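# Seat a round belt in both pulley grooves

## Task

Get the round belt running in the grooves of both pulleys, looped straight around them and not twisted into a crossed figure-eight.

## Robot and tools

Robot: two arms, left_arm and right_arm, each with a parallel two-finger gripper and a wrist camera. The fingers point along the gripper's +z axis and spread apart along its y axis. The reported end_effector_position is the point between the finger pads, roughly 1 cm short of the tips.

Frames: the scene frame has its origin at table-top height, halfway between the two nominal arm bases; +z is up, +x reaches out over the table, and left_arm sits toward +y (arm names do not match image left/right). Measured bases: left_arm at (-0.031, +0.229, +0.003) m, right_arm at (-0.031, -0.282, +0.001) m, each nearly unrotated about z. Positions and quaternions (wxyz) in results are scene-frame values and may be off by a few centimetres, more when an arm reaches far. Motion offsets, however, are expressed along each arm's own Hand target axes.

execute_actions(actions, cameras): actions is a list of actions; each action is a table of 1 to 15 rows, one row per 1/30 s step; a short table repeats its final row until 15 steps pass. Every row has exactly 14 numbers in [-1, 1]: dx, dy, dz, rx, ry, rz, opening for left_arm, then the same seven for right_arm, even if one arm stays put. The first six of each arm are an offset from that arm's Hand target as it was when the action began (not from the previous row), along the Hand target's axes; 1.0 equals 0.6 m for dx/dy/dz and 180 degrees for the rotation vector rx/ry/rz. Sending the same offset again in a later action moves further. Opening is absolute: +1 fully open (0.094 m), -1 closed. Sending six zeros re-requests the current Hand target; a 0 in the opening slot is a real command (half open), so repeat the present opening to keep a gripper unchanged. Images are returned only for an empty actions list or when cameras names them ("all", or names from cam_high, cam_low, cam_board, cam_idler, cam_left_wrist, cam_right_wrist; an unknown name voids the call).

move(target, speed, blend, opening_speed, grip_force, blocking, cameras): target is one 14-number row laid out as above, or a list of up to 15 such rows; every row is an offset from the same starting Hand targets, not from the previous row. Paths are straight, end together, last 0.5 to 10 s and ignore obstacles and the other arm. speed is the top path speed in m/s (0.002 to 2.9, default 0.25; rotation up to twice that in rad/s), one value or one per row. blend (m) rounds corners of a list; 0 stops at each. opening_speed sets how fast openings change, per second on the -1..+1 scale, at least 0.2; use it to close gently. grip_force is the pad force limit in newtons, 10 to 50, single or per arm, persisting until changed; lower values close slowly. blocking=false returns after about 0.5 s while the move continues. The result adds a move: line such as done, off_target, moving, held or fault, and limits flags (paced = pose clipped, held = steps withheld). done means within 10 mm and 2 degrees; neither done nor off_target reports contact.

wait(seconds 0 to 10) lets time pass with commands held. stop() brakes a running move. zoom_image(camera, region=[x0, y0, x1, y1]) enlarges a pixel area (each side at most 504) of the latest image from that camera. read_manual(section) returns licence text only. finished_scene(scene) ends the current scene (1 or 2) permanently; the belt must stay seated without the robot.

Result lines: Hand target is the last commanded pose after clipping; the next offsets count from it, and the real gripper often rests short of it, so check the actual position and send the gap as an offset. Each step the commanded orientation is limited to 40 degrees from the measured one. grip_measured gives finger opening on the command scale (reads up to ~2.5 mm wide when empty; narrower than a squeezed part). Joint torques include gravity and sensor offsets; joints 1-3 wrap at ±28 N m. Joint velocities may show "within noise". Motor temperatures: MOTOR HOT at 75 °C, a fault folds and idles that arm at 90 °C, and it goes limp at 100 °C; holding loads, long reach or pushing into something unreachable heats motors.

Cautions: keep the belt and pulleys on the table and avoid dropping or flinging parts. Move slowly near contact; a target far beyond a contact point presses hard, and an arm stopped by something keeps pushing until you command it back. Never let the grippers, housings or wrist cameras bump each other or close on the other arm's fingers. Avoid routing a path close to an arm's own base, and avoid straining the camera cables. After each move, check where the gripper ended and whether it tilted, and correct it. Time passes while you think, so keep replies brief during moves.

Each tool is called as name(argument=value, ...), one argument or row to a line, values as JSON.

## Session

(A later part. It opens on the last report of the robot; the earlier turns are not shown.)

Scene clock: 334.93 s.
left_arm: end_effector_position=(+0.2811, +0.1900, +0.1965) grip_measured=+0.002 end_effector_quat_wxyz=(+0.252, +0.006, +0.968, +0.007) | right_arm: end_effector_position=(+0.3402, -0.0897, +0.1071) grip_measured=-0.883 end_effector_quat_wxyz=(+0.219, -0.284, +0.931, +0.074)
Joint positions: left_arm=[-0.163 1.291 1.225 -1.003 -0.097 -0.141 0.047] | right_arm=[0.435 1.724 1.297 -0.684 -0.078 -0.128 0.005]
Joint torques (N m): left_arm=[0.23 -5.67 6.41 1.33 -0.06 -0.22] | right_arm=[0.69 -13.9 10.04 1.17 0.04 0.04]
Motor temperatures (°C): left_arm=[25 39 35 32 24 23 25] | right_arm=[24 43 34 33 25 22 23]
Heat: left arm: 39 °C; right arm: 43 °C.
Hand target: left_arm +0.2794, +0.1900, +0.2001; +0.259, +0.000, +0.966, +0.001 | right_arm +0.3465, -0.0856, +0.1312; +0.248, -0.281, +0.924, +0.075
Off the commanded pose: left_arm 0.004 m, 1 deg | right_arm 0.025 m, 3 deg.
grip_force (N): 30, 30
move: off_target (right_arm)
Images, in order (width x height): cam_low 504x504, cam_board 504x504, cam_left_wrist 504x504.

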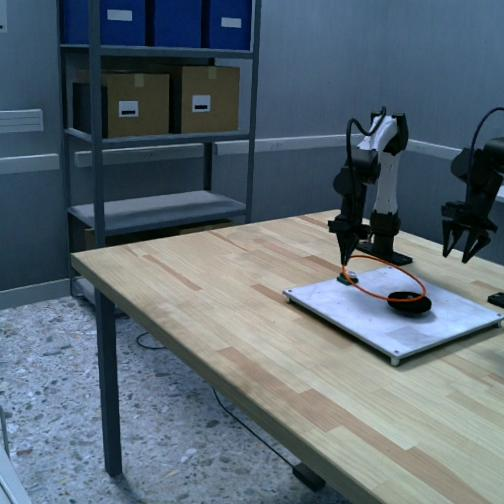

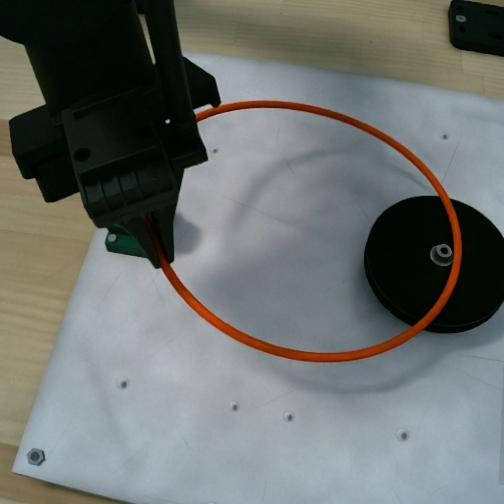

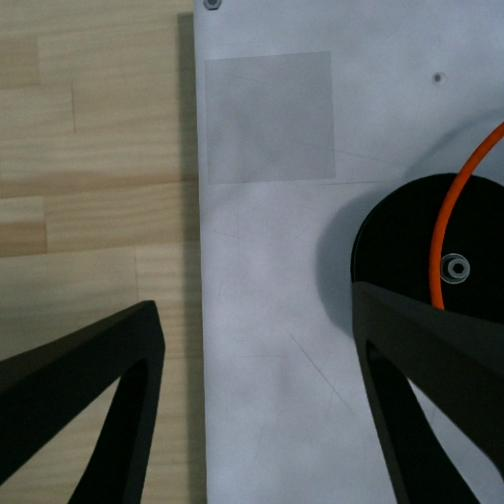

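move(
  target=[0,0,0,0,0,0,0.0,-0.052,0.09,0.03,0,0,0,-0.97],
  speed=0.1,
  cameras=["cam_low","cam_board","cam_left_wrist","cam_right_wrist"],
)

zoom_image(
  camera="cam_low",
  region=[290, 220, 470, 350],
)

Scene clock: 358.57 s.
left_arm: end_effector_position=(+0.2811, +0.1900, +0.1965) grip_measured=+0.002 end_effector_quat_wxyz=(+0.252, +0.006, +0.968, +0.007) | right_arm: end_effector_position=(+0.3398, -0.0247, +0.1226) grip_measured=-0.883 end_effector_quat_wxyz=(+0.237, -0.286, +0.925, +0.075)
Joint positions: left_arm=[-0.163 1.291 1.225 -1.003 -0.097 -0.141 0.047] | right_arm=[0.596 1.807 1.442 -0.704 0 0.007 0.005]
Joint torques (N m): left_arm=[0.18 -5.61 6.39 1.31 -0.07 -0.23] | right_arm=[0.43 -11.11 10.18 1.24 0.11 0.05]
Heat: left arm: 38 °C; right arm: 46 °C.
Hand target: left_arm +0.2794, +0.1900, +0.2001; +0.259, +0.000, +0.966, +0.001 | right_arm +0.3463, -0.0206, +0.1314; +0.248, -0.281, +0.924, +0.076
Off the commanded pose: left_arm 0.004 m, 1 deg | right_arm 0.012 m, 1 deg.
grip_force (N): 30, 30
move: off_target (right_arm)
Images, in order (width x height): cam_low 504x504, cam_board 504x504, cam_left_wrist 504x504, cam_right_wrist 504x504.

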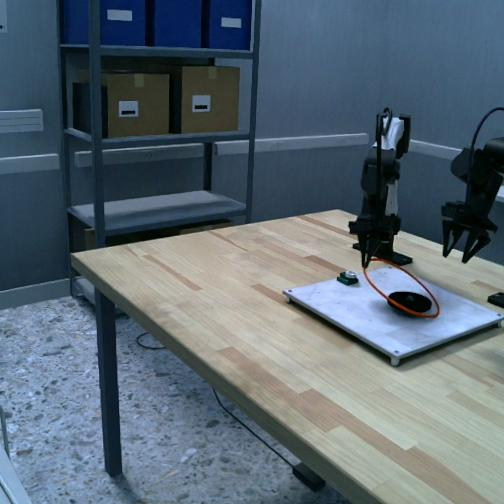

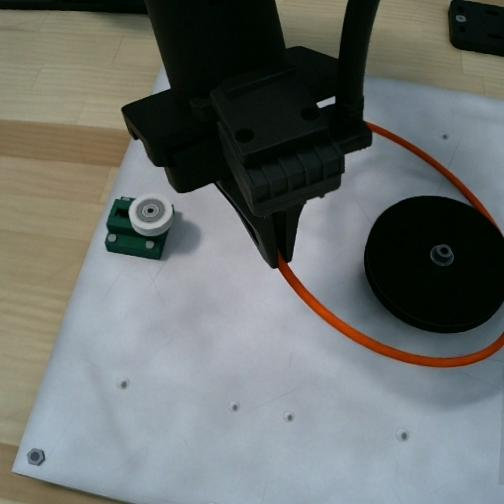

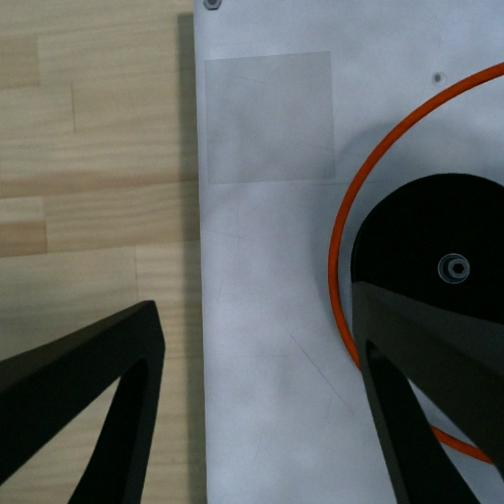

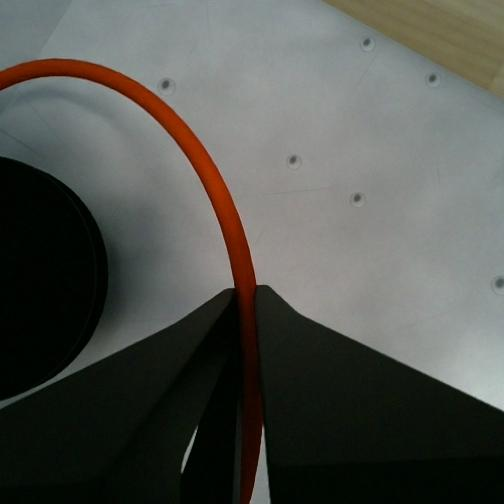

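Scaled by 2.800 from the camera's 504x504 image, which has a finer 720x720 frame.

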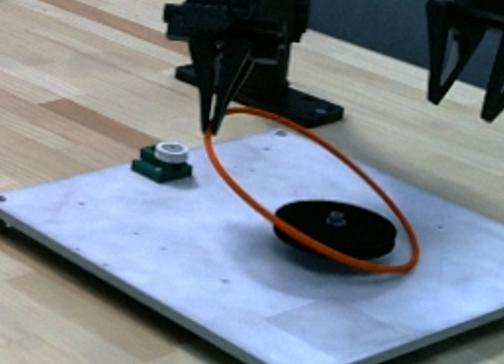

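zoom_image(
  camera="cam_left_wrist",
  region=[300, 120, 504, 324],
)

zoom_image(
  camera="cam_low",
  region=[370, 270, 460, 340],
)

zoom_image(
  camera="cam_board",
  region=[330, 150, 504, 380],
)

Scaled by 2.471 from the camera's 504x504 image, which has a finer 720x720 frame.

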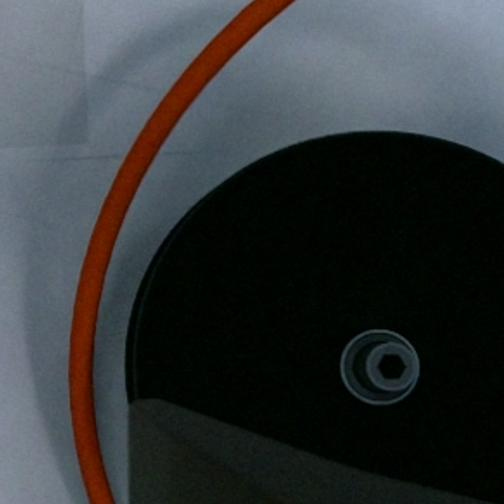

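Scaled by 5.600 from the camera's 504x504 image, which has a finer 720x720 frame.

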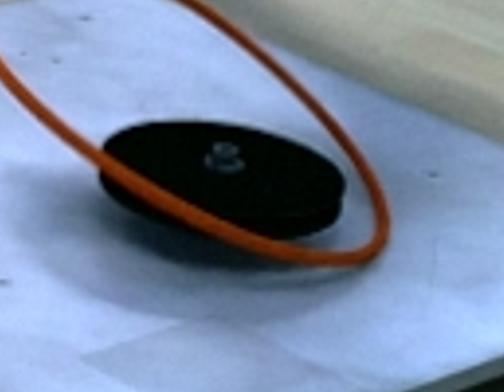

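Scaled by 2.191 from the camera's 504x504 image, which has a finer 720x720 frame.

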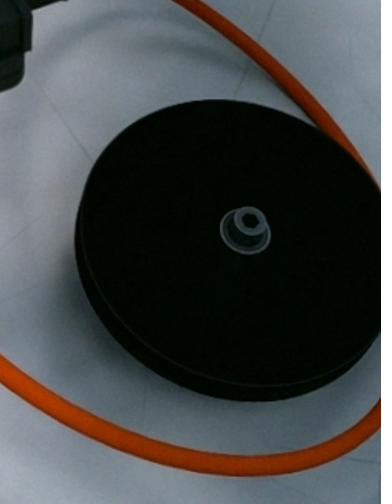

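move(
  target=[
    [0,0,0,0,0,0,0.0,-0.01,0,-0.0173,0,0,0,-0.97],
    [0,0,0,0,0,0,0.0,0.002,-0.0207,-0.0243,0,0,0,-0.97],
  ],
  speed=0.08,
  cameras=["cam_low","cam_board","cam_left_wrist"],
)

zoom_image(
  camera="cam_low",
  region=[370, 270, 460, 340],
)

zoom_image(
  camera="cam_left_wrist",
  region=[300, 120, 504, 324],
)

zoom_image(
  camera="cam_board",
  region=[330, 150, 504, 380],
)

Scene clock: 393.03 s.
left_arm: end_effector_position=(+0.2811, +0.1900, +0.1965) grip_measured=+0.002 end_effector_quat_wxyz=(+0.252, +0.006, +0.968, +0.007) | right_arm: end_effector_position=(+0.3476, -0.0347, +0.1336) grip_measured=-0.883 end_effector_quat_wxyz=(+0.238, -0.280, +0.928, +0.070)
Joint positions: left_arm=[-0.163 1.291 1.225 -1.003 -0.097 -0.141 0.047] | right_arm=[0.568 1.807 1.487 -0.75 0 -0.007 0.005]
Joint torques (N m): left_arm=[0.2 -5.65 6.32 1.3 -0.05 -0.22] | right_arm=[-0.02 -14.35 6.57 1.3 -0.1 -0.09]
Motor temperatures (°C): left_arm=[25 38 35 32 24 23 25] | right_arm=[24 46 39 32 25 22 24]
Heat: left arm: 38 °C; right arm: 46 °C.
Hand target: left_arm +0.2794, +0.1900, +0.2001; +0.259, +0.000, +0.966, +0.001 | right_arm +0.3463, -0.0355, +0.1435; +0.248, -0.282, +0.924, +0.076
Off the commanded pose: left_arm 0.004 m, 1 deg | right_arm 0.010 m, 1 deg.
grip_force (N): 30, 30
move: done
Images, in order (width x height): cam_low 504x504, cam_board 504x504, cam_left_wrist 504x504.

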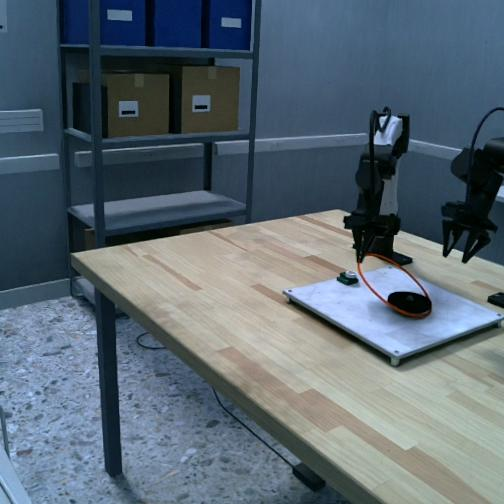

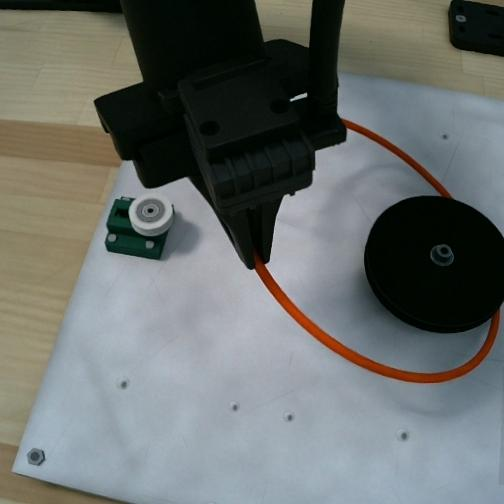

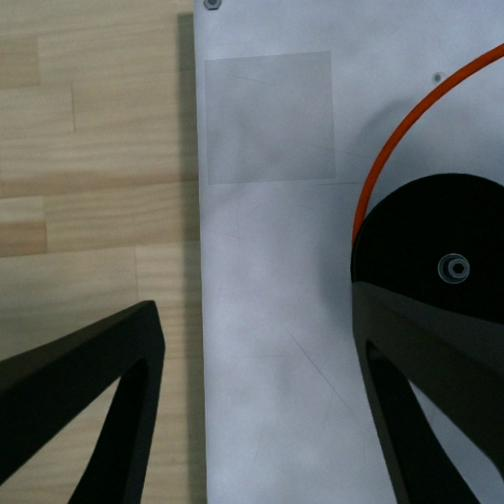

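Scaled by 5.600 from the camera's 504x504 image, which has a finer 720x720 frame.

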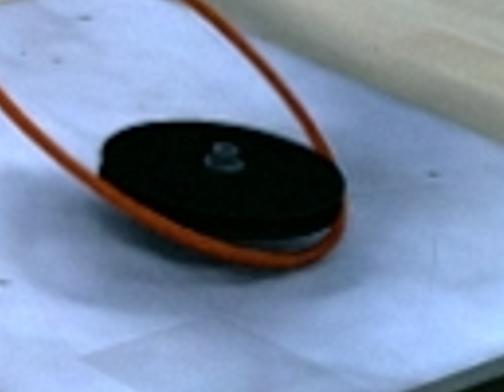

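Scaled by 2.471 from the camera's 504x504 image, which has a finer 720x720 frame.

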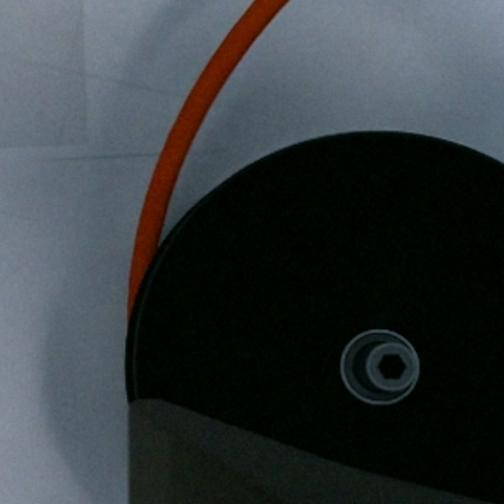

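Scaled by 2.191 from the camera's 504x504 image, which has a finer 720x720 frame.

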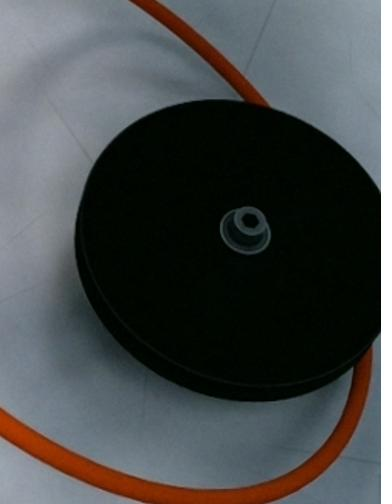

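move(
  target=[
    [0,0,0,0,0,0,0.0,-0.0145,0.025,0.0084,0,0,0,-0.97],
    [0,0,0,0,0,0,0.0,-0.0295,0.025,-0.018,0,0,0,-0.97],
  ],
  speed=0.08,
  cameras=["cam_low","cam_board","cam_left_wrist","cam_right_wrist"],
)

zoom_image(
  camera="cam_low",
  region=[350, 240, 460, 340],
)

Scene clock: 414.17 s.
left_arm: end_effector_position=(+0.2811, +0.1900, +0.1965) grip_measured=+0.002 end_effector_quat_wxyz=(+0.252, +0.006, +0.968, +0.007) | right_arm: end_effector_position=(+0.3418, -0.0215, +0.1539) grip_measured=-0.883 end_effector_quat_wxyz=(+0.239, -0.285, +0.925, +0.075)
Joint positions: left_arm=[-0.163 1.291 1.225 -1.003 -0.097 -0.141 0.047] | right_arm=[0.601 1.81 1.569 -0.824 0.004 0.014 0.005]
Joint torques (N m): left_arm=[0.27 -5.68 6.32 1.33 -0.06 -0.22] | right_arm=[0.51 -11.15 9.92 1.22 0.05 0]
Heat: left arm: 38 °C; right arm: 50 °C.
Hand target: left_arm +0.2794, +0.1900, +0.2001; +0.259, +0.000, +0.966, +0.001 | right_arm +0.3462, -0.0176, +0.1617; +0.248, -0.281, +0.924, +0.076
Off the commanded pose: left_arm 0.004 m, 1 deg | right_arm 0.010 m, 1 deg.
grip_force (N): 30, 30
move: done
Images, in order (width x height): cam_low 504x504, cam_board 504x504, cam_left_wrist 504x504, cam_right_wrist 504x504.

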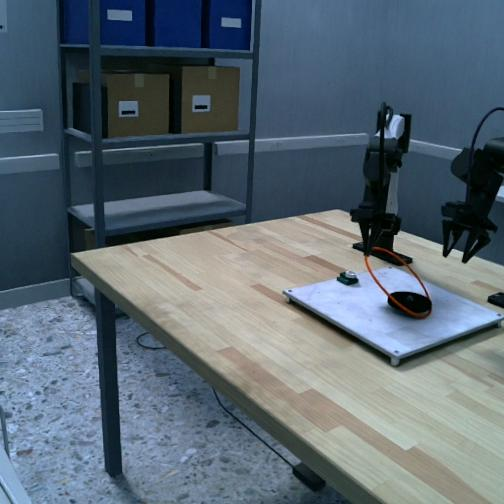

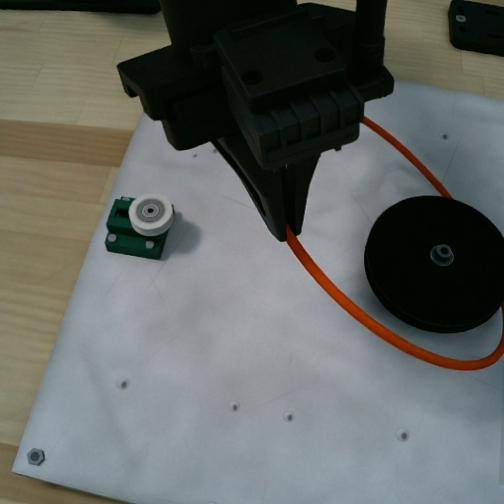

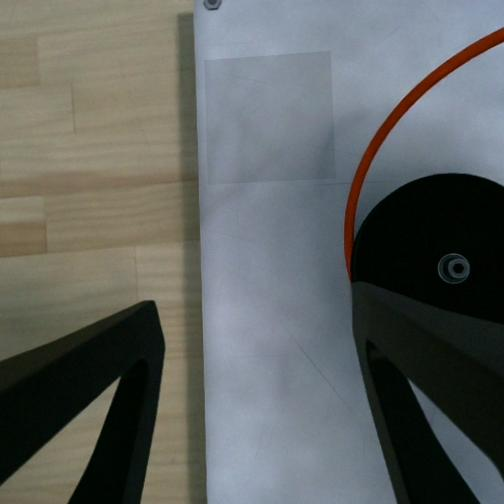

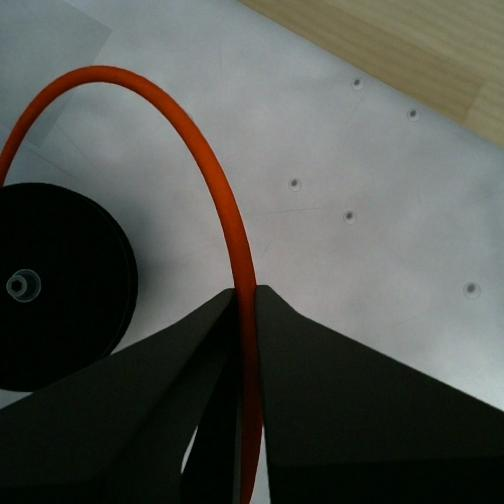

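Scaled by 4.582 from the camera's 504x504 image, which has a finer 720x720 frame.

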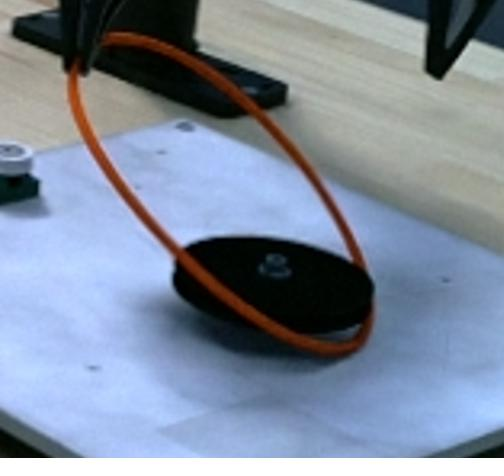

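move(
  target=[0,0,0,0,0,0,0.0,-0.024,0.0415,0.014,0,0,0,-0.97],
  speed=0.1,
  cameras=["cam_low","cam_left_wrist"],
)

zoom_image(
  camera="cam_low",
  region=[350, 240, 460, 340],
)

Scene clock: 432.87 s.
left_arm: end_effector_position=(+0.2811, +0.1900, +0.1965) grip_measured=+0.002 end_effector_quat_wxyz=(+0.252, +0.006, +0.968, +0.007) | right_arm: end_effector_position=(+0.3409, +0.0084, +0.1533) grip_measured=-0.883 end_effector_quat_wxyz=(+0.237, -0.286, +0.925, +0.074)
Joint positions: left_arm=[-0.163 1.291 1.225 -1.003 -0.097 -0.141 0.047] | right_arm=[0.665 1.881 1.658 -0.846 0.035 0.067 0.005]
Joint torques (N m): left_arm=[0.16 -5.65 6.3 1.31 -0.07 -0.2] | right_arm=[0.36 -11.59 10.41 1.25 0.11 0]
Heat: left arm: 38 °C; right arm: 47 °C.
Hand target: left_arm +0.2794, +0.1900, +0.2001; +0.259, +0.000, +0.966, +0.001 | right_arm +0.3461, +0.0125, +0.1616; +0.248, -0.281, +0.924, +0.076
Off the commanded pose: left_arm 0.004 m, 1 deg | right_arm 0.011 m, 1 deg.
grip_force (N): 30, 30
move: off_target (right_arm)
Images, in order (width x height): cam_low 504x504, cam_left_wrist 504x504.

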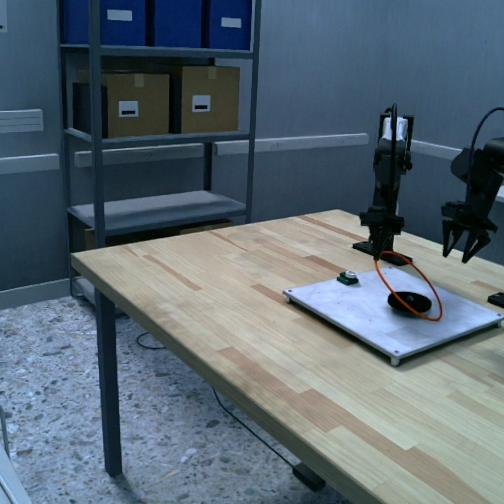

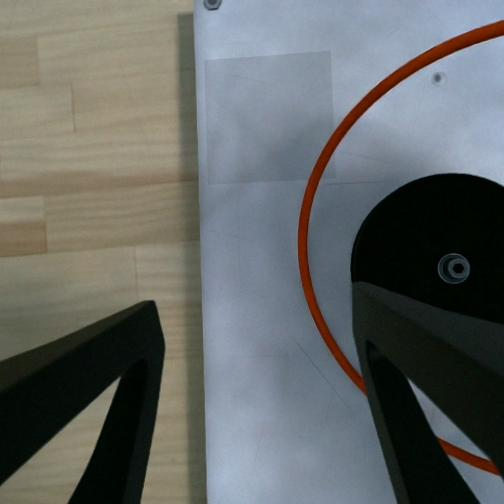

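Scaled by 4.582 from the camera's 504x504 image, which has a finer 720x720 frame.

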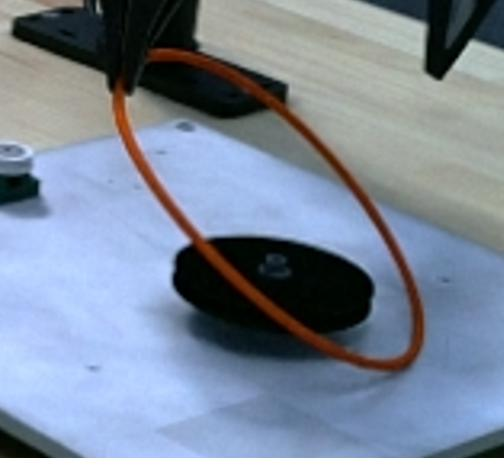

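move(
  target=[0.061,-0.037,0.205,0,0,0,-0.2,0,0,0,0,0,0,-0.97],
  speed=0.15,
  cameras=["cam_low","cam_board","cam_left_wrist"],
)

zoom_image(
  camera="cam_low",
  region=[350, 210, 480, 340],
)

Scene clock: 453.67 s.
left_arm: end_effector_position=(+0.3040, +0.1685, +0.0762) grip_measured=-0.198 end_effector_quat_wxyz=(+0.250, +0.004, +0.968, -0.003) | right_arm: end_effector_position=(+0.3409, +0.0082, +0.1532) grip_measured=-0.883 end_effector_quat_wxyz=(+0.237, -0.286, +0.925, +0.074)
Joint positions: left_arm=[-0.217 1.438 0.857 -0.495 -0.104 -0.197 0.038] | right_arm=[0.665 1.881 1.658 -0.847 0.035 0.068 0.005]
Joint torques (N m): left_arm=[-0.76 -4.29 6.49 1.54 -0.3 -0.21] | right_arm=[0.29 -11.75 10.17 1.22 0.07 0]
Heat: left arm: 38 °C; right arm: 48 °C.
Hand target: left_arm +0.3093, +0.1681, +0.0752; +0.259, +0.000, +0.966, +0.001 | right_arm +0.3461, +0.0125, +0.1616; +0.248, -0.282, +0.924, +0.076
Off the commanded pose: left_arm 0.005 m, 1 deg | right_arm 0.011 m, 1 deg.
grip_force (N): 30, 30
move: off_target (right_arm)
Images, in order (width x height): cam_low 504x504, cam_board 504x504, cam_left_wrist 504x504.

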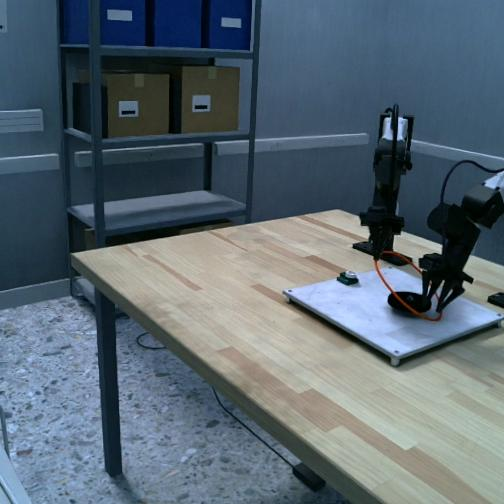

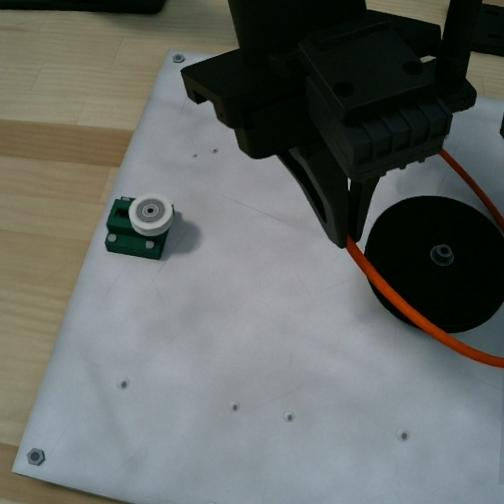

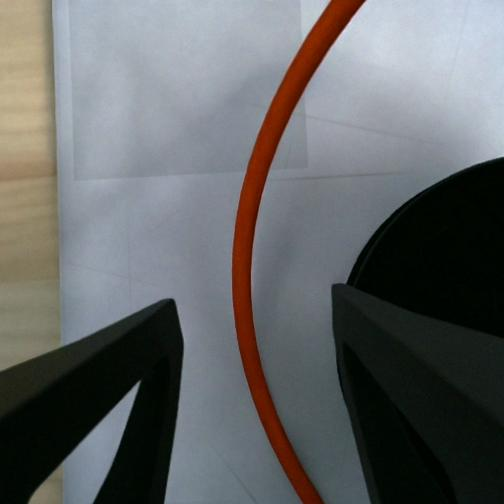

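Scaled by 3.877 from the camera's 504x504 image, which has a finer 720x720 frame.

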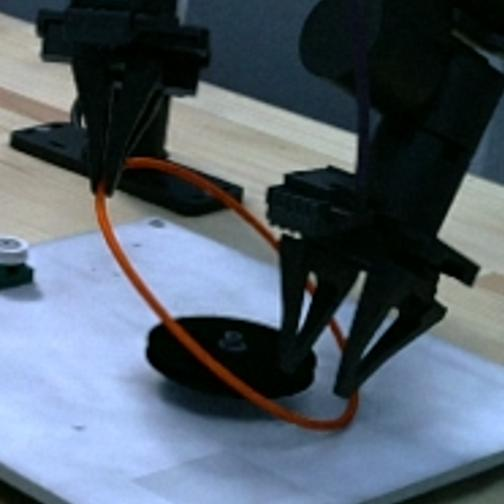

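move(
  target=[
    [0,0.009,0,0,0,0,-0.4,0,0,0,0,0,0,-0.97],
    [0.015,0.009,0.026,0,0,0,-0.4,0,0,0,0,0,0,-0.97],
  ],
  speed=0.06,
  cameras=["cam_low","cam_left_wrist"],
)

zoom_image(
  camera="cam_low",
  region=[350, 210, 480, 340],
)

Scene clock: 465.80 s.
left_arm: end_effector_position=(+0.3043, +0.1716, +0.0586) grip_measured=-0.398 end_effector_quat_wxyz=(+0.251, +0.000, +0.968, -0.002) | right_arm: end_effector_position=(+0.3409, +0.0082, +0.1532) grip_measured=-0.883 end_effector_quat_wxyz=(+0.237, -0.286, +0.925, +0.074)
Joint positions: left_arm=[-0.208 1.463 0.803 -0.413 -0.104 -0.197 0.028] | right_arm=[0.665 1.881 1.658 -0.847 0.035 0.068 0.005]
Joint torques (N m): left_arm=[0.38 -4.33 6.17 1.54 -0.2 -0.01] | right_arm=[0.5 -11.74 10.3 1.24 0.09 0.04]
Heat: left arm: 38 °C; right arm: 48 °C.
Hand target: left_arm +0.3094, +0.1735, +0.0573; +0.259, +0.000, +0.966, +0.001 | right_arm +0.3461, +0.0125, +0.1616; +0.248, -0.282, +0.924, +0.076
Off the commanded pose: left_arm 0.006 m, 1 deg | right_arm 0.011 m, 1 deg.
grip_force (N): 30, 30
move: off_target (right_arm)
Images, in order (width x height): cam_low 504x504, cam_left_wrist 504x504.

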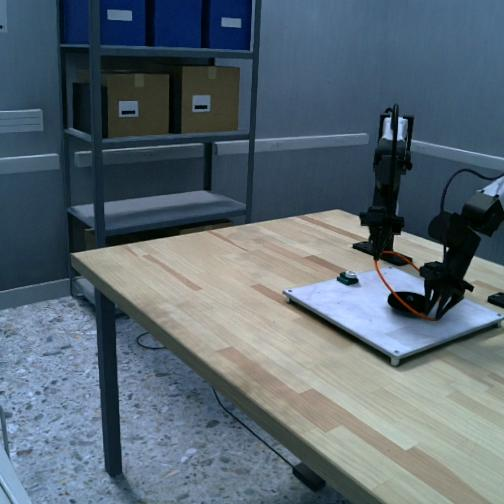

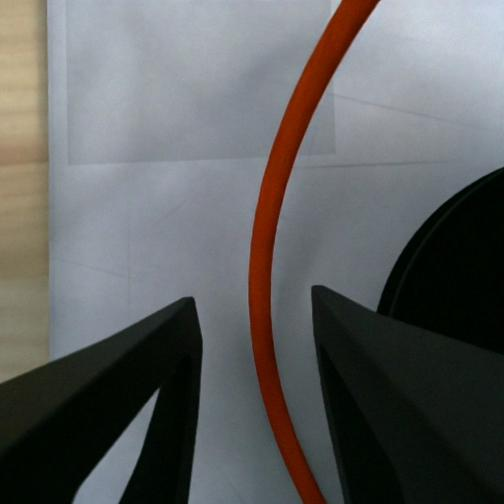

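Scaled by 3.877 from the camera's 504x504 image, which has a finer 720x720 frame.

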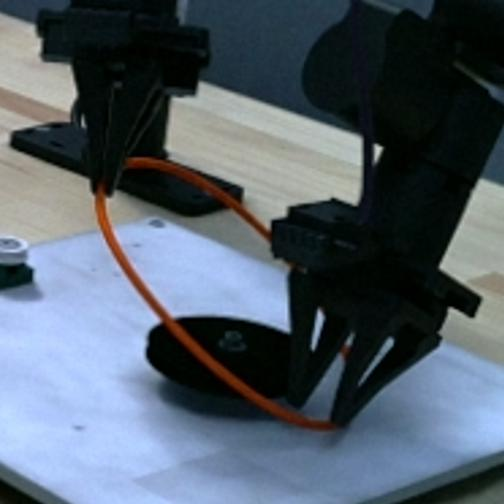

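move(
  target=[0.005,0.0,0.0087,0,0,0,-0.4,0,0,0,0,0,0,-0.97],
  speed=0.06,
)

move(
  target=[0,0,0,0,0,0,-0.97,0,0,0,0,0,0,-0.97],
  opening_speed=0.5,
  cameras=["cam_low","cam_left_wrist"],
)

zoom_image(
  camera="cam_low",
  region=[350, 210, 480, 340],
)

Scene clock: 476.80 s.
left_arm: end_effector_position=(+0.3045, +0.1716, +0.0529) grip_measured=-0.398 end_effector_quat_wxyz=(+0.252, +0.000, +0.968, -0.002) | right_arm: end_effector_position=(+0.3409, +0.0082, +0.1532) grip_measured=-0.883 end_effector_quat_wxyz=(+0.237, -0.286, +0.925, +0.074)
Joint positions: left_arm=[-0.208 1.474 0.787 -0.386 -0.104 -0.197 0.028] | right_arm=[0.665 1.881 1.658 -0.847 0.035 0.068 0.005]
Joint torques (N m): left_arm=[0.35 -4.31 6.01 1.56 -0.2 -0.02] | right_arm=[0.4 -11.78 10.25 1.22 0.04 0.02]
Heat: left arm: 37 °C; right arm: 48 °C.
Hand target: left_arm +0.3093, +0.1735, +0.0513; +0.259, +0.000, +0.966, +0.001 | right_arm +0.3461, +0.0125, +0.1616; +0.248, -0.282, +0.924, +0.076
Off the commanded pose: left_arm 0.005 m, 1 deg | right_arm 0.011 m, 1 deg.
grip_force (N): 30, 30
move: off_target (right_arm)

Scene clock: 478.37 s.
left_arm: end_effector_position=(+0.3047, +0.1715, +0.0530) grip_measured=-0.902 end_effector_quat_wxyz=(+0.252, +0.000, +0.968, -0.002) | right_arm: end_effector_position=(+0.3409, +0.0082, +0.1532) grip_measured=-0.883 end_effector_quat_wxyz=(+0.237, -0.286, +0.925, +0.074)
Joint positions: left_arm=[-0.208 1.474 0.787 -0.385 -0.104 -0.197 0.005] | right_arm=[0.665 1.881 1.658 -0.847 0.035 0.068 0.005]
Joint torques (N m): left_arm=[0.39 -4.41 6.08 1.55 -0.2 -0.02] | right_arm=[0.4 -11.97 10.25 1.25 0.13 0.02]
Heat: left arm: 37 °C; right arm: 48 °C.
Hand target: left_arm +0.3093, +0.1735, +0.0513; +0.259, +0.000, +0.966, +0.001 | right_arm +0.3461, +0.0125, +0.1616; +0.248, -0.282, +0.924, +0.076
Off the commanded pose: left_arm 0.005 m, 1 deg | right_arm 0.011 m, 1 deg.
grip_force (N): 30, 30
move: off_target (right_arm)
Images, in order (width x height): cam_low 504x504, cam_left_wrist 504x504.

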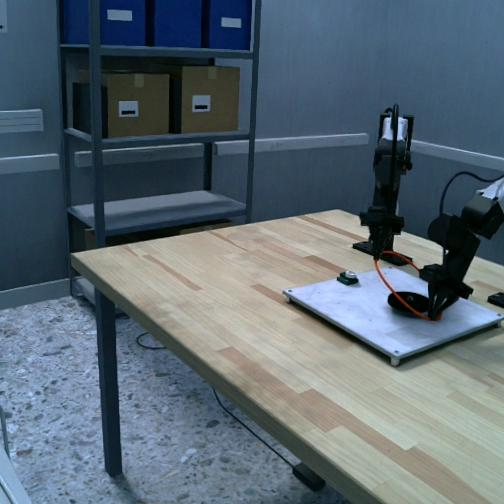

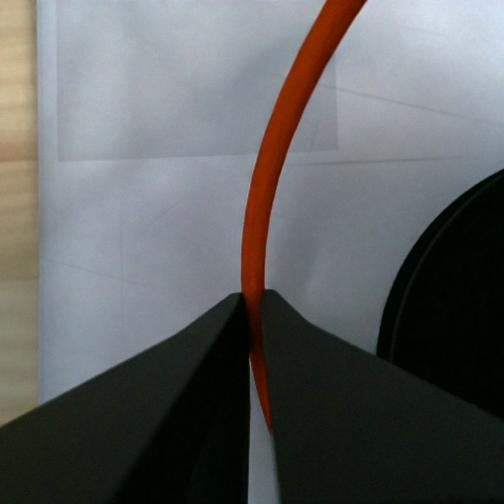

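Scaled by 3.877 from the camera's 504x504 image, which has a finer 720x720 frame.

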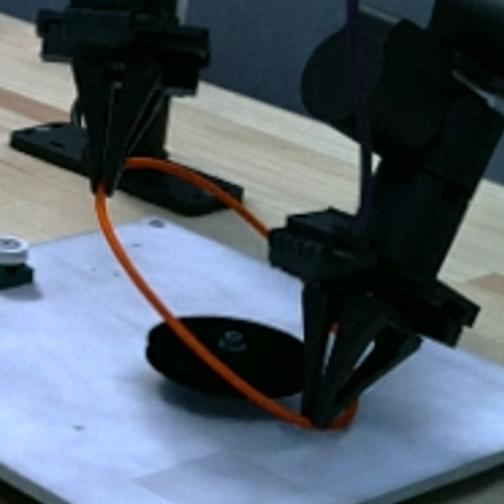

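move(
  target=[0,0,0,0,0,0,-0.97,0.091,-0.0345,0.111,0,0,0,-0.97],
  speed=0.08,
  cameras=["cam_low","cam_board","cam_idler","cam_right_wrist"],
)

zoom_image(
  camera="cam_low",
  region=[330, 210, 480, 340],
)

Scene clock: 495.57 s.
left_arm: end_effector_position=(+0.3047, +0.1715, +0.0530) grip_measured=-0.905 end_effector_quat_wxyz=(+0.252, +0.000, +0.968, -0.002) | right_arm: end_effector_position=(+0.3437, -0.0131, +0.0745) grip_measured=-0.883 end_effector_quat_wxyz=(+0.240, -0.281, +0.927, +0.069)
Joint positions: left_arm=[-0.208 1.474 0.787 -0.385 -0.104 -0.197 0.004] | right_arm=[0.623 1.881 1.34 -0.525 0.029 0.037 0.005]
Joint torques (N m): left_arm=[0.39 -4.29 6.04 1.54 -0.2 -0.02] | right_arm=[-0.23 -12.81 6.08 1.44 -0.13 -0.13]
Heat: left arm: 36 °C; right arm: 49 °C.
Hand target: left_arm +0.3093, +0.1735, +0.0513; +0.259, +0.000, +0.966, +0.001 | right_arm +0.3461, -0.0125, +0.0766; +0.248, -0.281, +0.924, +0.076
Off the commanded pose: left_arm 0.005 m, 1 deg | right_arm 0.003 m, 1 deg.
grip_force (N): 30, 30
move: done
Images, in order (width x height): cam_low 504x504, cam_board 504x504, cam_idler 504x504, cam_right_wrist 504x504.

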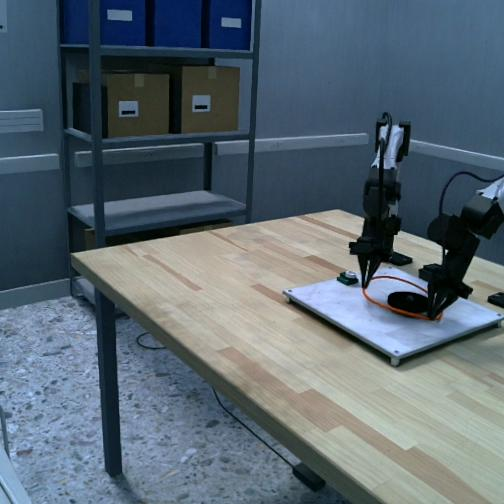

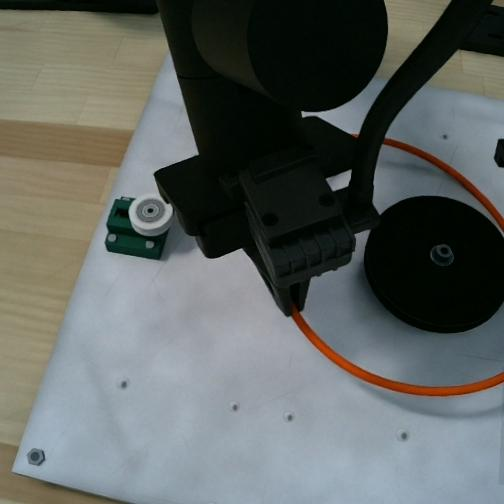

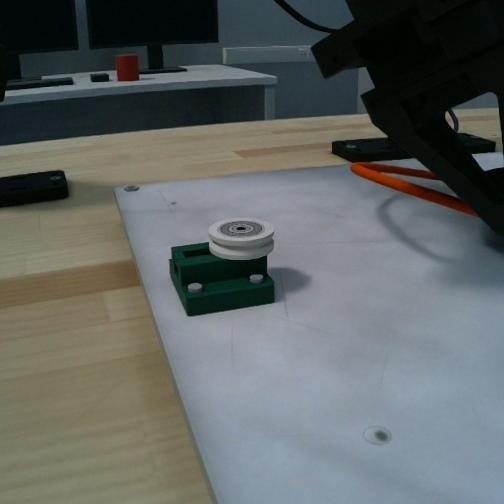

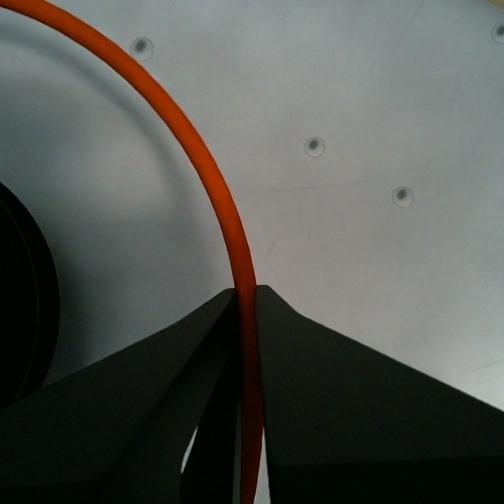

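Scaled by 3.360 from the camera's 504x504 image, which has a finer 720x720 frame.

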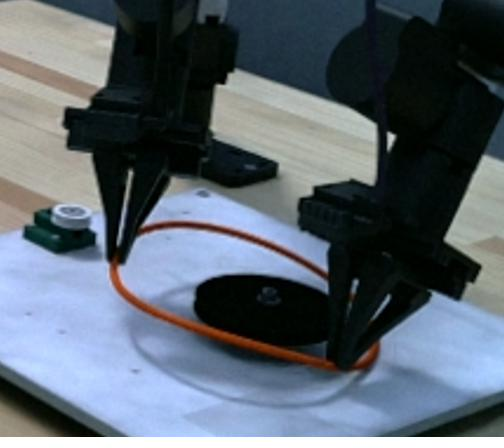

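move(
  target=[
    [0,0,0,0,0,0,-0.97,0,0,0,0,0,0,-0.5],
    [0,0,0,0,0,0,-0.97,-0.042,0,-0.072,0,0,0,-0.5],
  ],
  speed=0.1,
  opening_speed=0.8,
  cameras=["cam_low","cam_board","cam_idler","cam_right_wrist"],
)

zoom_image(
  camera="cam_low",
  region=[330, 210, 480, 340],
)

Scene clock: 506.07 s.
left_arm: end_effector_position=(+0.3047, +0.1715, +0.0530) grip_measured=-0.905 end_effector_quat_wxyz=(+0.252, +0.000, +0.968, -0.002) | right_arm: end_effector_position=(+0.3406, -0.0154, +0.1030) grip_measured=-0.502 end_effector_quat_wxyz=(+0.224, -0.282, +0.931, +0.063)
Joint positions: left_arm=[-0.208 1.474 0.787 -0.385 -0.104 -0.197 0.004] | right_arm=[0.623 1.865 1.453 -0.688 0.029 0.037 0.023]
Joint torques (N m): left_arm=[0.36 -4.34 6.04 1.55 -0.21 -0.02] | right_arm=[-0.4 -15.24 9.69 1.17 -0.1 -0.11]
Heat: left arm: 36 °C; right arm: 50 °C.
Hand target: left_arm +0.3093, +0.1735, +0.0513; +0.259, +0.000, +0.966, +0.001 | right_arm +0.3462, -0.0124, +0.1265; +0.248, -0.281, +0.924, +0.076
Off the commanded pose: left_arm 0.005 m, 1 deg | right_arm 0.024 m, 3 deg.
grip_force (N): 30, 30
move: off_target (right_arm)
Images, in order (width x height): cam_low 504x504, cam_board 504x504, cam_idler 504x504, cam_right_wrist 504x504.

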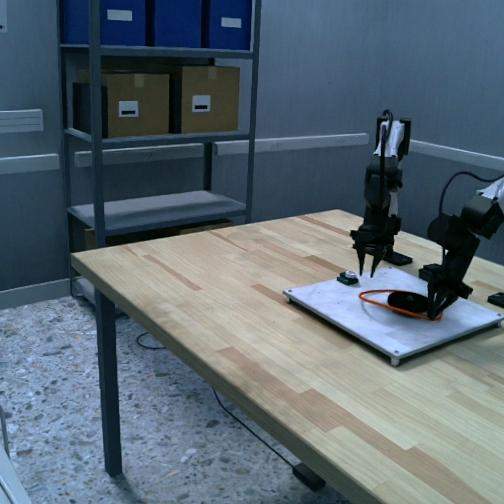

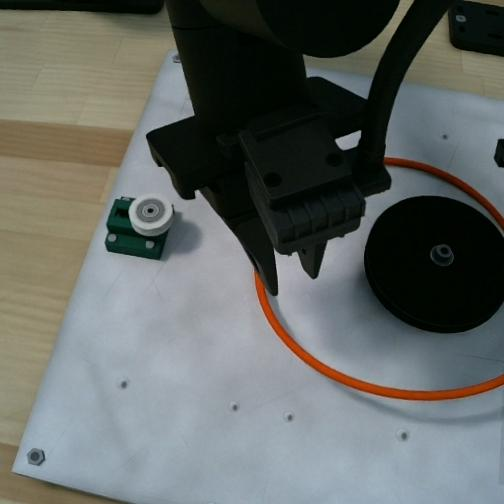

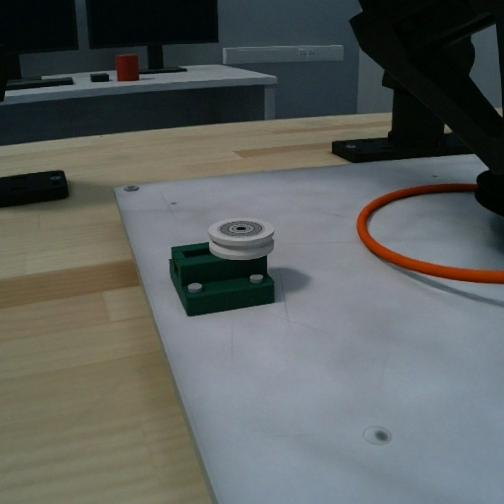

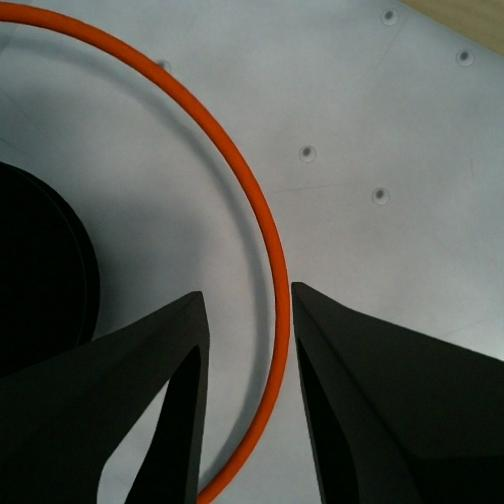

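Scaled by 3.360 from the camera's 504x504 image, which has a finer 720x720 frame.

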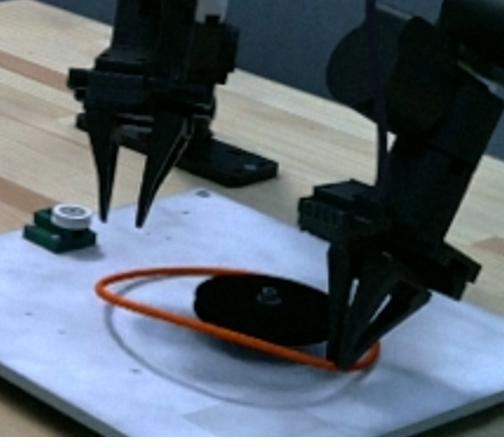

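move(
  target=[0,0,0,0,0,0,-0.97,0.093,0.009,-0.032,0.094,0,0.162,-0.3],
  speed=0.15,
  cameras=["cam_board","cam_right_wrist"],
)

Scene clock: 521.70 s.
left_arm: end_effector_position=(+0.3047, +0.1715, +0.0530) grip_measured=-0.905 end_effector_quat_wxyz=(+0.252, +0.000, +0.968, -0.002) | right_arm: end_effector_position=(+0.2977, -0.0382, +0.1045) grip_measured=-0.302 end_effector_quat_wxyz=(+0.248, -0.006, +0.969, -0.004)
Joint positions: left_arm=[-0.208 1.474 0.787 -0.385 -0.104 -0.197 0.004] | right_arm=[0.774 1.77 1.341 -0.776 0.351 0.707 0.033]
Joint torques (N m): left_arm=[0.36 -4.41 6.08 1.56 -0.19 -0.02] | right_arm=[0.72 -14.37 5.9 0.99 0.34 0.03]
Motor temperatures (°C): left_arm=[25 36 36 37 24 23 26] | right_arm=[24 51 41 33 25 22 24]
Heat: left arm: 37 °C; right arm: 51 °C.
Hand target: left_arm +0.3093, +0.1735, +0.0513; +0.259, +0.000, +0.966, +0.001 | right_arm +0.2951, -0.0402, +0.1153; +0.259, -0.002, +0.966, +0.000
Off the commanded pose: left_arm 0.005 m, 1 deg | right_arm 0.011 m, 1 deg.
grip_force (N): 30, 30
move: off_target (right_arm)
Images, in order (width x height): cam_board 504x504, cam_right_wrist 504x504.

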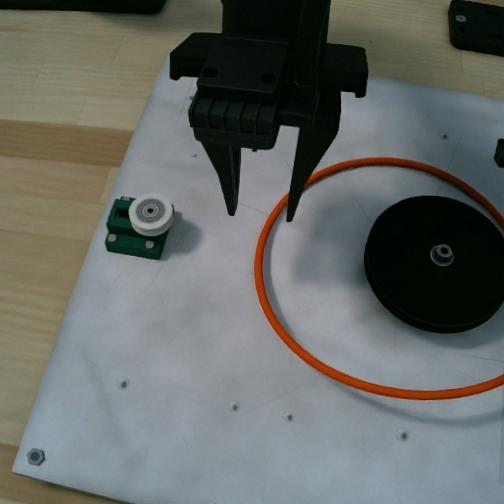

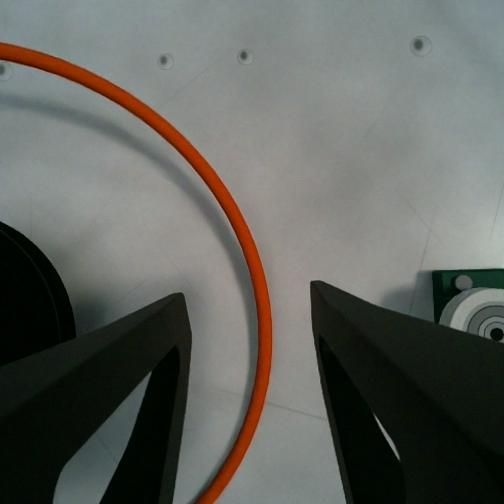

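move(
  target=[0,0,0,0,0,0,-0.97,0.051,-0.0075,0.088,0,0,0,-0.3],
  speed=0.1,
  cameras=["cam_board","cam_idler","cam_right_wrist"],
)

zoom_image(
  camera="cam_idler",
  region=[204, 100, 504, 330],
)

Scene clock: 534.63 s.
left_arm: end_effector_position=(+0.3047, +0.1715, +0.0530) grip_measured=-0.905 end_effector_quat_wxyz=(+0.252, +0.000, +0.968, -0.002) | right_arm: end_effector_position=(+0.2920, -0.0440, +0.0562) grip_measured=-0.302 end_effector_quat_wxyz=(+0.253, -0.005, +0.967, +0.000)
Joint positions: left_arm=[-0.208 1.474 0.787 -0.385 -0.104 -0.197 0.004] | right_arm=[0.774 1.783 1.151 -0.559 0.351 0.707 0.033]
Joint torques (N m): left_arm=[0.39 -4.36 6.04 1.54 -0.21 0.01] | right_arm=[-0.09 -10.09 5.6 1.26 0.28 -0.06]
Heat: left arm: 37 °C; right arm: 51 °C.
Hand target: left_arm +0.3093, +0.1735, +0.0513; +0.259, +0.000, +0.966, +0.001 | right_arm +0.2951, -0.0447, +0.0543; +0.259, -0.002, +0.966, +0.000
Off the commanded pose: left_arm 0.005 m, 1 deg | right_arm 0.004 m, 1 deg.
grip_force (N): 30, 30
move: done
Images, in order (width x height): cam_board 504x504, cam_idler 504x504, cam_right_wrist 504x504.

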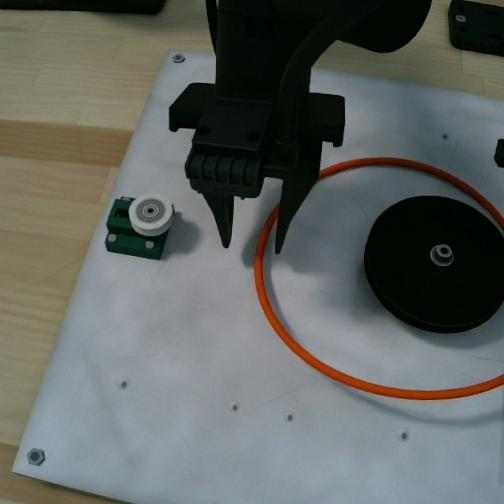

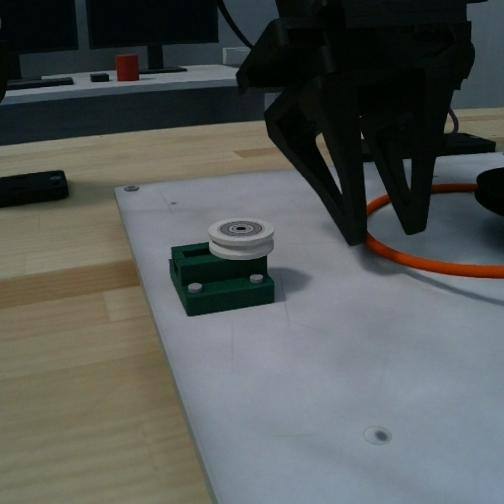

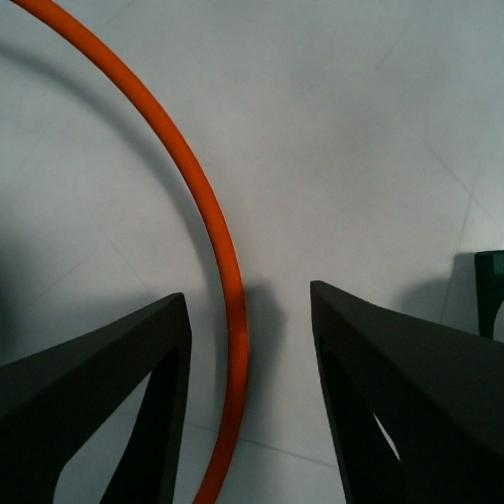

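Scaled by 1.680 from the camera's 504x504 image, which has a finer 720x720 frame.

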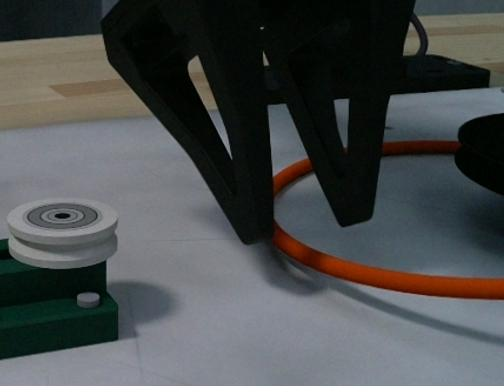

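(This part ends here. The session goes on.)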